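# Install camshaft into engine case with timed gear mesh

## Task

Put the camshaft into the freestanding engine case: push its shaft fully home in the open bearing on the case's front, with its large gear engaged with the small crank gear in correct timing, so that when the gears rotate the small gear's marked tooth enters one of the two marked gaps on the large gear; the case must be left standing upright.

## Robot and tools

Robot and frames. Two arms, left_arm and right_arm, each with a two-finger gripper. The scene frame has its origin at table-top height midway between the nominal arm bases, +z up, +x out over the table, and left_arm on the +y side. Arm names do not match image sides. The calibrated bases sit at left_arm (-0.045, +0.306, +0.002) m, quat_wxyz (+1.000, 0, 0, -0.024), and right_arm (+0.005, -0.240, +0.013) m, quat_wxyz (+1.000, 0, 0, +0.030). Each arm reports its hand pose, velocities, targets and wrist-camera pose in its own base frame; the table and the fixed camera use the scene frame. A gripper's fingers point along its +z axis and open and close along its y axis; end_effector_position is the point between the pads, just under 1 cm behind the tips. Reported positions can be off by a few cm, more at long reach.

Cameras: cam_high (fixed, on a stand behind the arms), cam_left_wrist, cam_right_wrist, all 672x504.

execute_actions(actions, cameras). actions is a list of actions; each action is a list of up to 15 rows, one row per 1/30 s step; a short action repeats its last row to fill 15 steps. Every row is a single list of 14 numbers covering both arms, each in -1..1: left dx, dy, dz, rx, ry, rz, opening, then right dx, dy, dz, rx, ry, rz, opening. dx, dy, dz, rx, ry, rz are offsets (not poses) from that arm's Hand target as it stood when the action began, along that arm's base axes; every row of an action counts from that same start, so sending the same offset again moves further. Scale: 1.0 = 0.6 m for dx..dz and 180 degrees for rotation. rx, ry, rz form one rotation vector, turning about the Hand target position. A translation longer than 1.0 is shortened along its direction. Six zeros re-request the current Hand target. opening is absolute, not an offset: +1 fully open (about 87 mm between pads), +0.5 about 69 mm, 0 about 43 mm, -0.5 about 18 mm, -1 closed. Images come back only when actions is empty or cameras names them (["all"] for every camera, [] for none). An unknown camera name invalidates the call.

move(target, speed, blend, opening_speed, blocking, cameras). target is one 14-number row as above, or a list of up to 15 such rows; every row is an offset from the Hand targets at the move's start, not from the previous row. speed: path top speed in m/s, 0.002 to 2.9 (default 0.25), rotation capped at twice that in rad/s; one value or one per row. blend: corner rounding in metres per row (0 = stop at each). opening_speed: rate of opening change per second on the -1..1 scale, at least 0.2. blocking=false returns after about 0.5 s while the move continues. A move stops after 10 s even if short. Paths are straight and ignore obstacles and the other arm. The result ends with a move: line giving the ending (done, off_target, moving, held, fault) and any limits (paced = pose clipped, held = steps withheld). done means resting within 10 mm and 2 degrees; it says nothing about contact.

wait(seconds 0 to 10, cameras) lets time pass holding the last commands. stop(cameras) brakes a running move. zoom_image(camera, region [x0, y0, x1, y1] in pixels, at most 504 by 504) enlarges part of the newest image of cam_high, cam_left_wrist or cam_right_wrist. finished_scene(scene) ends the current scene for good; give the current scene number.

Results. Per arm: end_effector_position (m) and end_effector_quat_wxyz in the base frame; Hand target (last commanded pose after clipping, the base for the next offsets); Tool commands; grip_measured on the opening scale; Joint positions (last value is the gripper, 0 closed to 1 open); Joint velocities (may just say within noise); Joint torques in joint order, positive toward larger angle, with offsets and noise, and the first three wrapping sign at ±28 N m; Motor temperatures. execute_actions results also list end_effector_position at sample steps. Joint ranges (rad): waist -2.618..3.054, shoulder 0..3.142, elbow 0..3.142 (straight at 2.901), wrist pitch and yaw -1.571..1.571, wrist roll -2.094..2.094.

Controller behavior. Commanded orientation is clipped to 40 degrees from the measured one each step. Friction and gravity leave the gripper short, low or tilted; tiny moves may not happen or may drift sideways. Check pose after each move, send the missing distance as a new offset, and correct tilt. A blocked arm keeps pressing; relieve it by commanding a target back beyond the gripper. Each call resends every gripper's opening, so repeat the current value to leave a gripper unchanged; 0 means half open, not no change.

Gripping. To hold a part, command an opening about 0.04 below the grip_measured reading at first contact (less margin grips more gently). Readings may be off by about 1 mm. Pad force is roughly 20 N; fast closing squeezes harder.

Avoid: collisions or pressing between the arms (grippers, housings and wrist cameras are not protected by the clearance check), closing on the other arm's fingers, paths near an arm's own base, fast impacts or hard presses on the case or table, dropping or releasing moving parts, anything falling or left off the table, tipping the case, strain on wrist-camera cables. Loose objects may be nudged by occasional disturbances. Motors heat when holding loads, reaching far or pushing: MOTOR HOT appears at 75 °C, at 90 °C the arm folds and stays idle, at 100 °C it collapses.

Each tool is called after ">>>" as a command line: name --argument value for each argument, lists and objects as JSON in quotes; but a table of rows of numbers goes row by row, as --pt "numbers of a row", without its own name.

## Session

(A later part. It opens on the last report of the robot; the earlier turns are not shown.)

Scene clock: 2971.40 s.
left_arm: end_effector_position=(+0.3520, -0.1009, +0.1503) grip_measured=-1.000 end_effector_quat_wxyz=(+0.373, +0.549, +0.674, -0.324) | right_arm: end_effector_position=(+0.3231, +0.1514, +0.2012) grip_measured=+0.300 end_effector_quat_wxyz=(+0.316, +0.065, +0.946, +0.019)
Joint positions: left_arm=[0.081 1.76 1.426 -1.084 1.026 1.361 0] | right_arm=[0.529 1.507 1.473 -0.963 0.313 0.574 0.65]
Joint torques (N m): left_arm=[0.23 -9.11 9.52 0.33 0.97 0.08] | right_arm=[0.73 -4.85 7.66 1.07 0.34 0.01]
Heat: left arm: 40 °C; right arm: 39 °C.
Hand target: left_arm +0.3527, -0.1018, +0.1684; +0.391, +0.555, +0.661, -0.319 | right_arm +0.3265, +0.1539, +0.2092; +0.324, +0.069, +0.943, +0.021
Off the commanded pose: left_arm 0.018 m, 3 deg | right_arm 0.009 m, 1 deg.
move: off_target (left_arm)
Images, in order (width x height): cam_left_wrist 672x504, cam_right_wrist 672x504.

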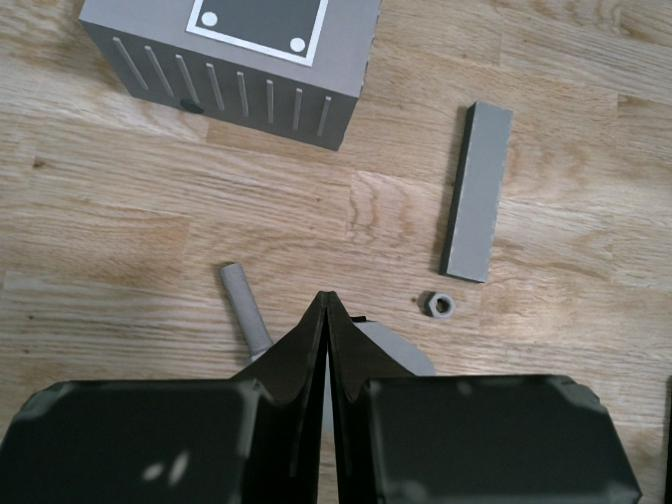

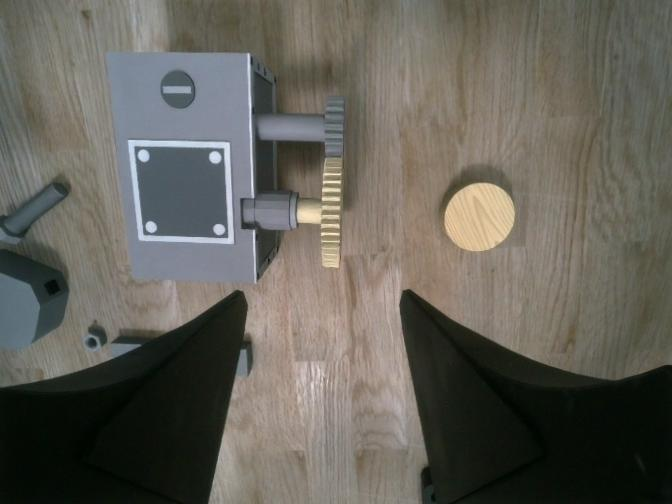

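>>> move --pt "0.058 -0.097 -0.08 0 0 0 -1 0 -0.115 -0.005 0.15 -0.272 0.41 -1" --pt "0.058 -0.105 -0.197 0 0 0 -1 0.0375 -0.115 -0.227 0.15 -0.272 0.41 -1" --pt "0.053 -0.19 -0.199 0 0 0 -1 0.0375 -0.04 -0.227 0.15 -0.272 0.41 -1" --pt "0.053 -0.196 -0.199 0 0 0 -1 0.0375 -0.024 -0.227 0.15 -0.272 0.41 -1" --speed '[0.3,0.25,0.15,0.04]' --cameras '["cam_left_wrist","cam_right_wrist"]'

Scene clock: 3009.70 s.
left_arm: end_effector_position=(+0.3877, -0.2182, +0.0581) grip_measured=-1.000 end_effector_quat_wxyz=(+0.399, +0.556, +0.657, -0.318) | right_arm: end_effector_position=(+0.3503, +0.1370, +0.0746) grip_measured=-1.000 end_effector_quat_wxyz=(+0.554, -0.436, +0.567, +0.426)
Joint positions: left_arm=[-0.237 1.906 1.147 -0.158 0.921 0.834 0] | right_arm=[-0.103 1.963 0.617 1.19 -1.412 -0.154 0]
Joint torques (N m): left_arm=[-0.92 -7.05 5.87 1.54 0.44 -0.11] | right_arm=[0.88 -6.11 2.5 1.53 -0.05 0]
Heat: left arm: 39 °C; right arm: 41 °C.
Hand target: left_arm +0.3846, -0.2194, +0.0490; +0.391, +0.555, +0.661, -0.319 | right_arm +0.3490, +0.1395, +0.0730; +0.558, -0.436, +0.563, +0.426
Off the commanded pose: left_arm 0.010 m, 1 deg | right_arm 0.003 m, 1 deg.
move: done
Images, in order (width x height): cam_left_wrist 672x504, cam_right_wrist 672x504.

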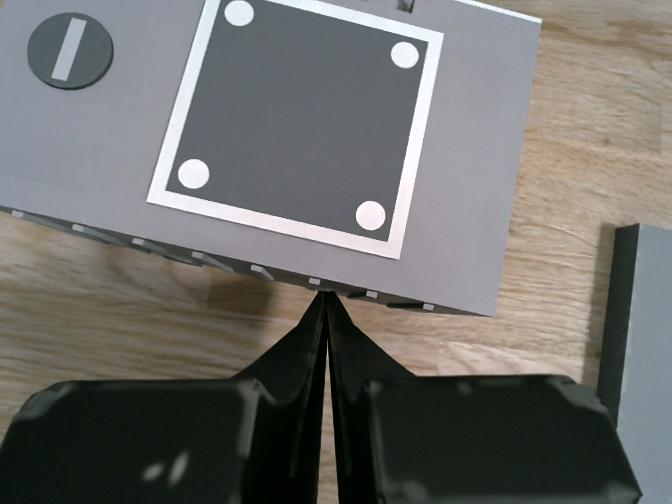

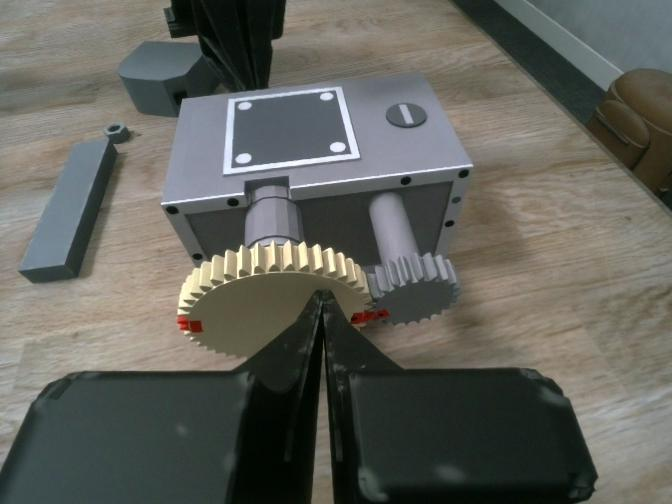

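>>> move --pt "0 0 0 0 0 0 -1 -0.027 0.0 0 0 0 0 -1" --pt "0 -0.01 0 0 0 0 -1 -0.027 0.015 0 0 0 0 -1" --pt "0 -0.016 0 0 0 0 -1 -0.027 0.03 0 0 0 0 -1" --pt "0 -0.016 0 0 0 0 -1 -0.027 0.036 0 0 0 0 -1" --speed '[0.1,0.03,0.02,0.02]' --cameras '["cam_left_wrist","cam_right_wrist"]'

Scene clock: 3020.33 s.
left_arm: end_effector_position=(+0.3930, -0.2155, +0.0532) grip_measured=-1.000 end_effector_quat_wxyz=(+0.394, +0.550, +0.675, -0.295) | right_arm: end_effector_position=(+0.3383, +0.1471, +0.0701) grip_measured=-1.000 end_effector_quat_wxyz=(+0.559, -0.420, +0.579, +0.420)
Joint positions: left_arm=[-0.247 1.906 1.147 -0.147 0.855 0.808 0] | right_arm=[-0.069 1.963 0.533 1.329 -1.339 -0.081 0]
Joint torques (N m): left_arm=[-2.33 -6.72 6.2 1.72 1.02 -0.14] | right_arm=[3.92 -6.24 2.48 1.66 -0.06 0]
Heat: left arm: 38 °C; right arm: 39 °C.
Hand target: left_arm +0.3846, -0.2290, +0.0489; +0.391, +0.555, +0.661, -0.319 | right_arm +0.3328, +0.1611, +0.0730; +0.558, -0.436, +0.563, +0.426
Off the commanded pose: left_arm 0.016 m, 3 deg | right_arm 0.015 m, 3 deg.
move: off_target (left_arm, right_arm)
Images, in order (width x height): cam_left_wrist 672x504, cam_right_wrist 672x504.

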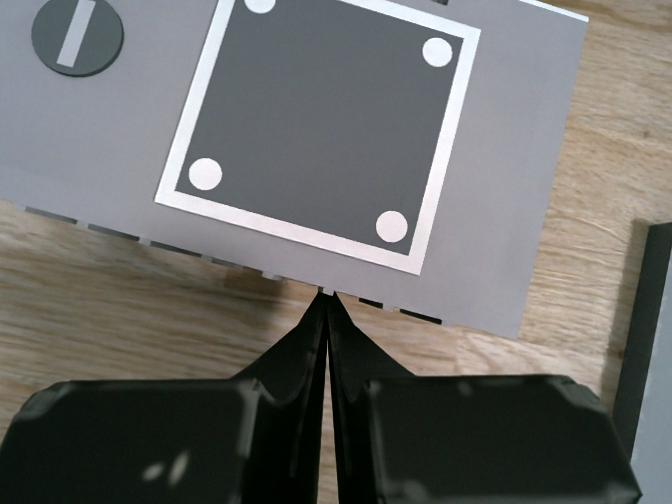

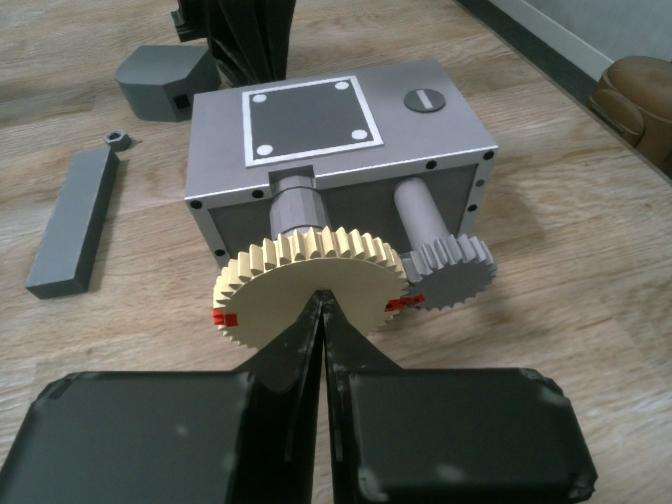

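>>> move --pt "0 -0.01 0 0 0 0 -1 0.003 0.010 0.002 0 0 0 -1" --pt "0 -0.01 0 0 0 0 -1 -0.003 0.012 -0.002 0 0 0 -1" --speed 0.03 --cameras '["cam_right_wrist"]'

>>> zoom_image --camera "cam_right_wrist" --region '[220, 160, 420, 340]'

Scene clock: 3026.40 s.
left_arm: end_effector_position=(+0.3953, -0.2127, +0.0511) grip_measured=-1.000 end_effector_quat_wxyz=(+0.391, +0.545, +0.685, -0.286) | right_arm: end_effector_position=(+0.3403, +0.1504, +0.0703) grip_measured=-1.000 end_effector_quat_wxyz=(+0.564, -0.416, +0.582, +0.412)
Joint positions: left_arm=[-0.247 1.906 1.147 -0.146 0.83 0.794 0] | right_arm=[-0.054 1.963 0.524 1.351 -1.304 -0.075 0]
Joint torques (N m): left_arm=[-3.77 -6.54 6.39 1.84 1.22 -0.17] | right_arm=[4.7 -5.81 2.45 1.67 -0.2 0]
Heat: left arm: 38 °C; right arm: 39 °C.
Hand target: left_arm +0.3845, -0.2350, +0.0489; +0.391, +0.555, +0.661, -0.319 | right_arm +0.3310, +0.1683, +0.0718; +0.558, -0.436, +0.563, +0.426
Off the commanded pose: left_arm 0.025 m, 5 deg | right_arm 0.020 m, 4 deg.
move: off_target (left_arm, right_arm)
Images, in order (width x height): cam_right_wrist 672x504.

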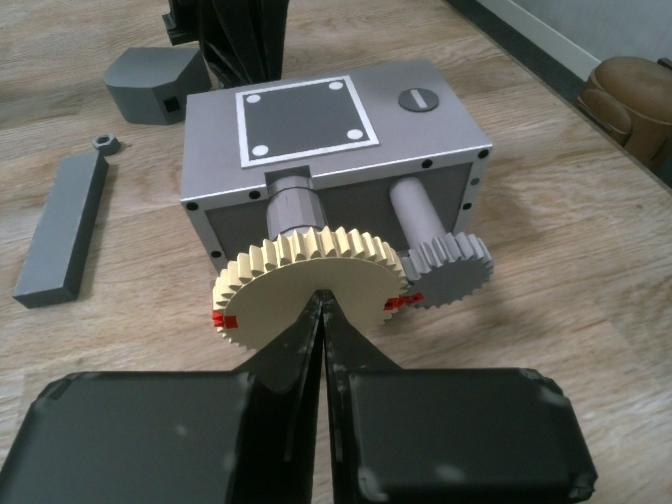

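Scaled by 2.520 from the camera's 672x504 image, which has a finer 960x720 frame.

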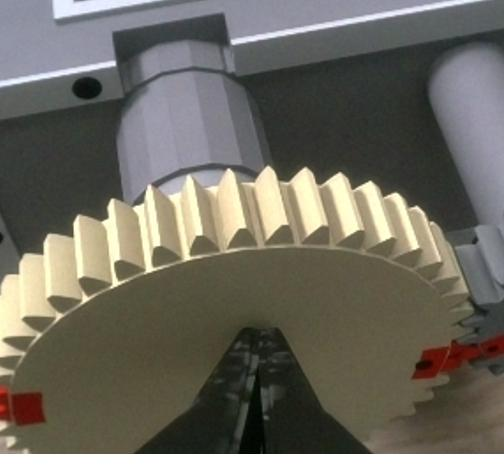

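>>> move --pt "0.0 0.02 0 0 0 0 -1 0.0 -0.03 0 0 0 0 -1" --pt "0 0.05 0.02 0 0 0 -1 0.0 -0.1 0.0 0 0 0 -1" --pt "0 0.07 0.16 0 0 0 -1 -0.02 -0.12 0.1 0 0 0 -1" --pt "0 0.0 0.16 0 0 0 -1 -0.05 -0.14 0.2 0 0 0 -1" --speed '[0.05,0.15,0.25,0.25]' --blend '[0,0.01,0.01,0]' --cameras '["cam_left_wrist","cam_right_wrist","cam_high"]'

>>> zoom_image --camera "cam_left_wrist" --region '[230, 0, 480, 190]'

Scene clock: 3037.23 s.
left_arm: end_effector_position=(+0.3771, -0.2362, +0.1388) grip_measured=-1.000 end_effector_quat_wxyz=(+0.382, +0.556, +0.662, -0.327) | right_arm: end_effector_position=(+0.2996, +0.0873, +0.1873) grip_measured=-1.000 end_effector_quat_wxyz=(+0.572, -0.415, +0.573, +0.416)
Joint positions: left_arm=[-0.289 1.795 1.353 -0.471 0.897 0.783 0] | right_arm=[-0.314 1.478 0.524 1.196 -1.57 0.245 0]
Joint torques (N m): left_arm=[0.28 -7.58 9.81 1.46 0.42 -0.11] | right_arm=[-0.44 -4.42 5.53 1.02 0.07 -0.01]
Heat: left arm: 37 °C; right arm: 39 °C.
Hand target: left_arm +0.3845, -0.2350, +0.1449; +0.391, +0.555, +0.661, -0.319 | right_arm +0.3010, +0.0843, +0.1917; +0.558, -0.436, +0.563, +0.426
Off the commanded pose: left_arm 0.010 m, 1 deg | right_arm 0.006 m, 3 deg.
joint sent to its limit (right arm) — joint 5 (wrist yaw), lower limit. The joint targets are off in orientation, not in position.
move: off_target (right_arm)

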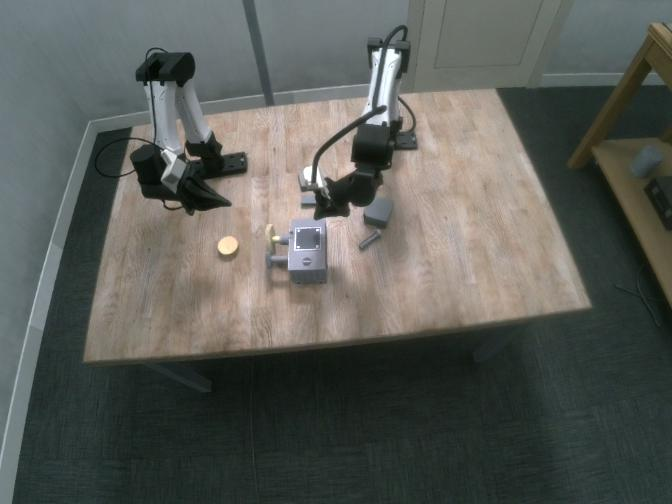

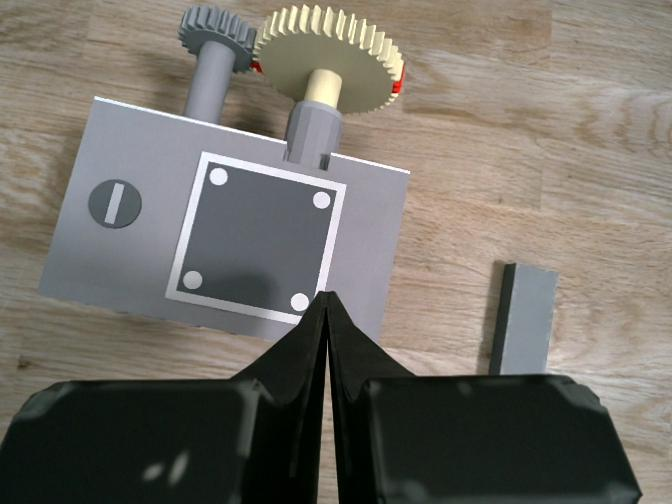

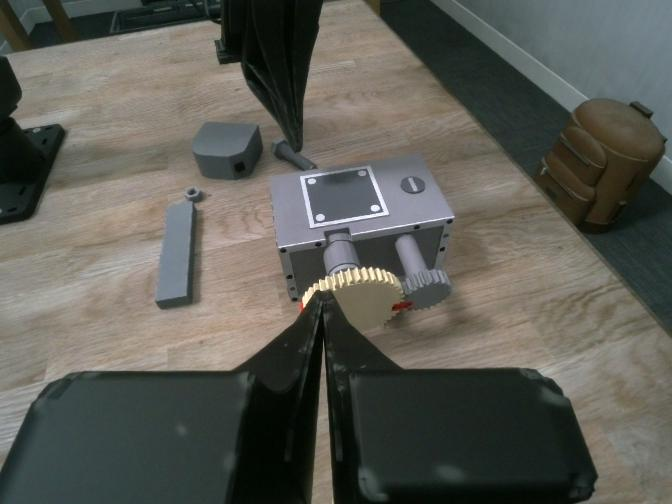

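Scaled by 2.016 from the camera's 672x504 image, which has a finer 960x720 frame.

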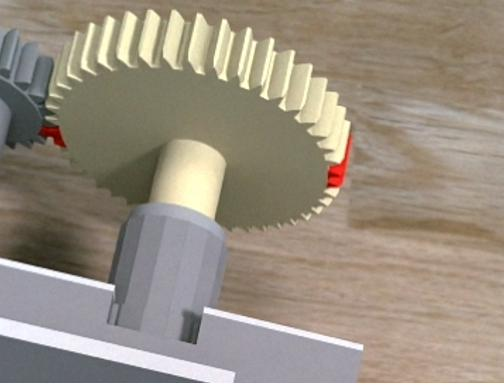

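>>> zoom_image --camera "cam_left_wrist" --region '[235, 45, 275, 85]'

>>> zoom_image --camera "cam_left_wrist" --region '[280, 70, 350, 140]'

Scaled by 12.600 from the camera's 672x504 image, which has a finer 960x720 frame.

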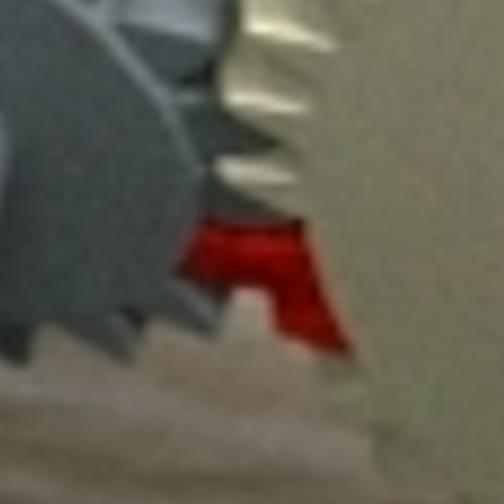

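Scaled by 7.200 from the camera's 672x504 image, which has a finer 960x720 frame.

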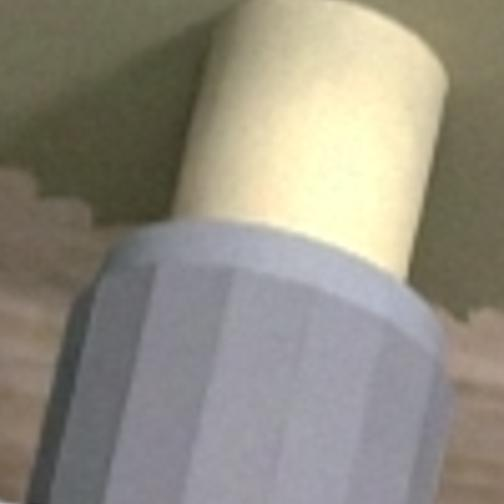

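>>> finished_scene --scene 1

The scene is finished: the task was done.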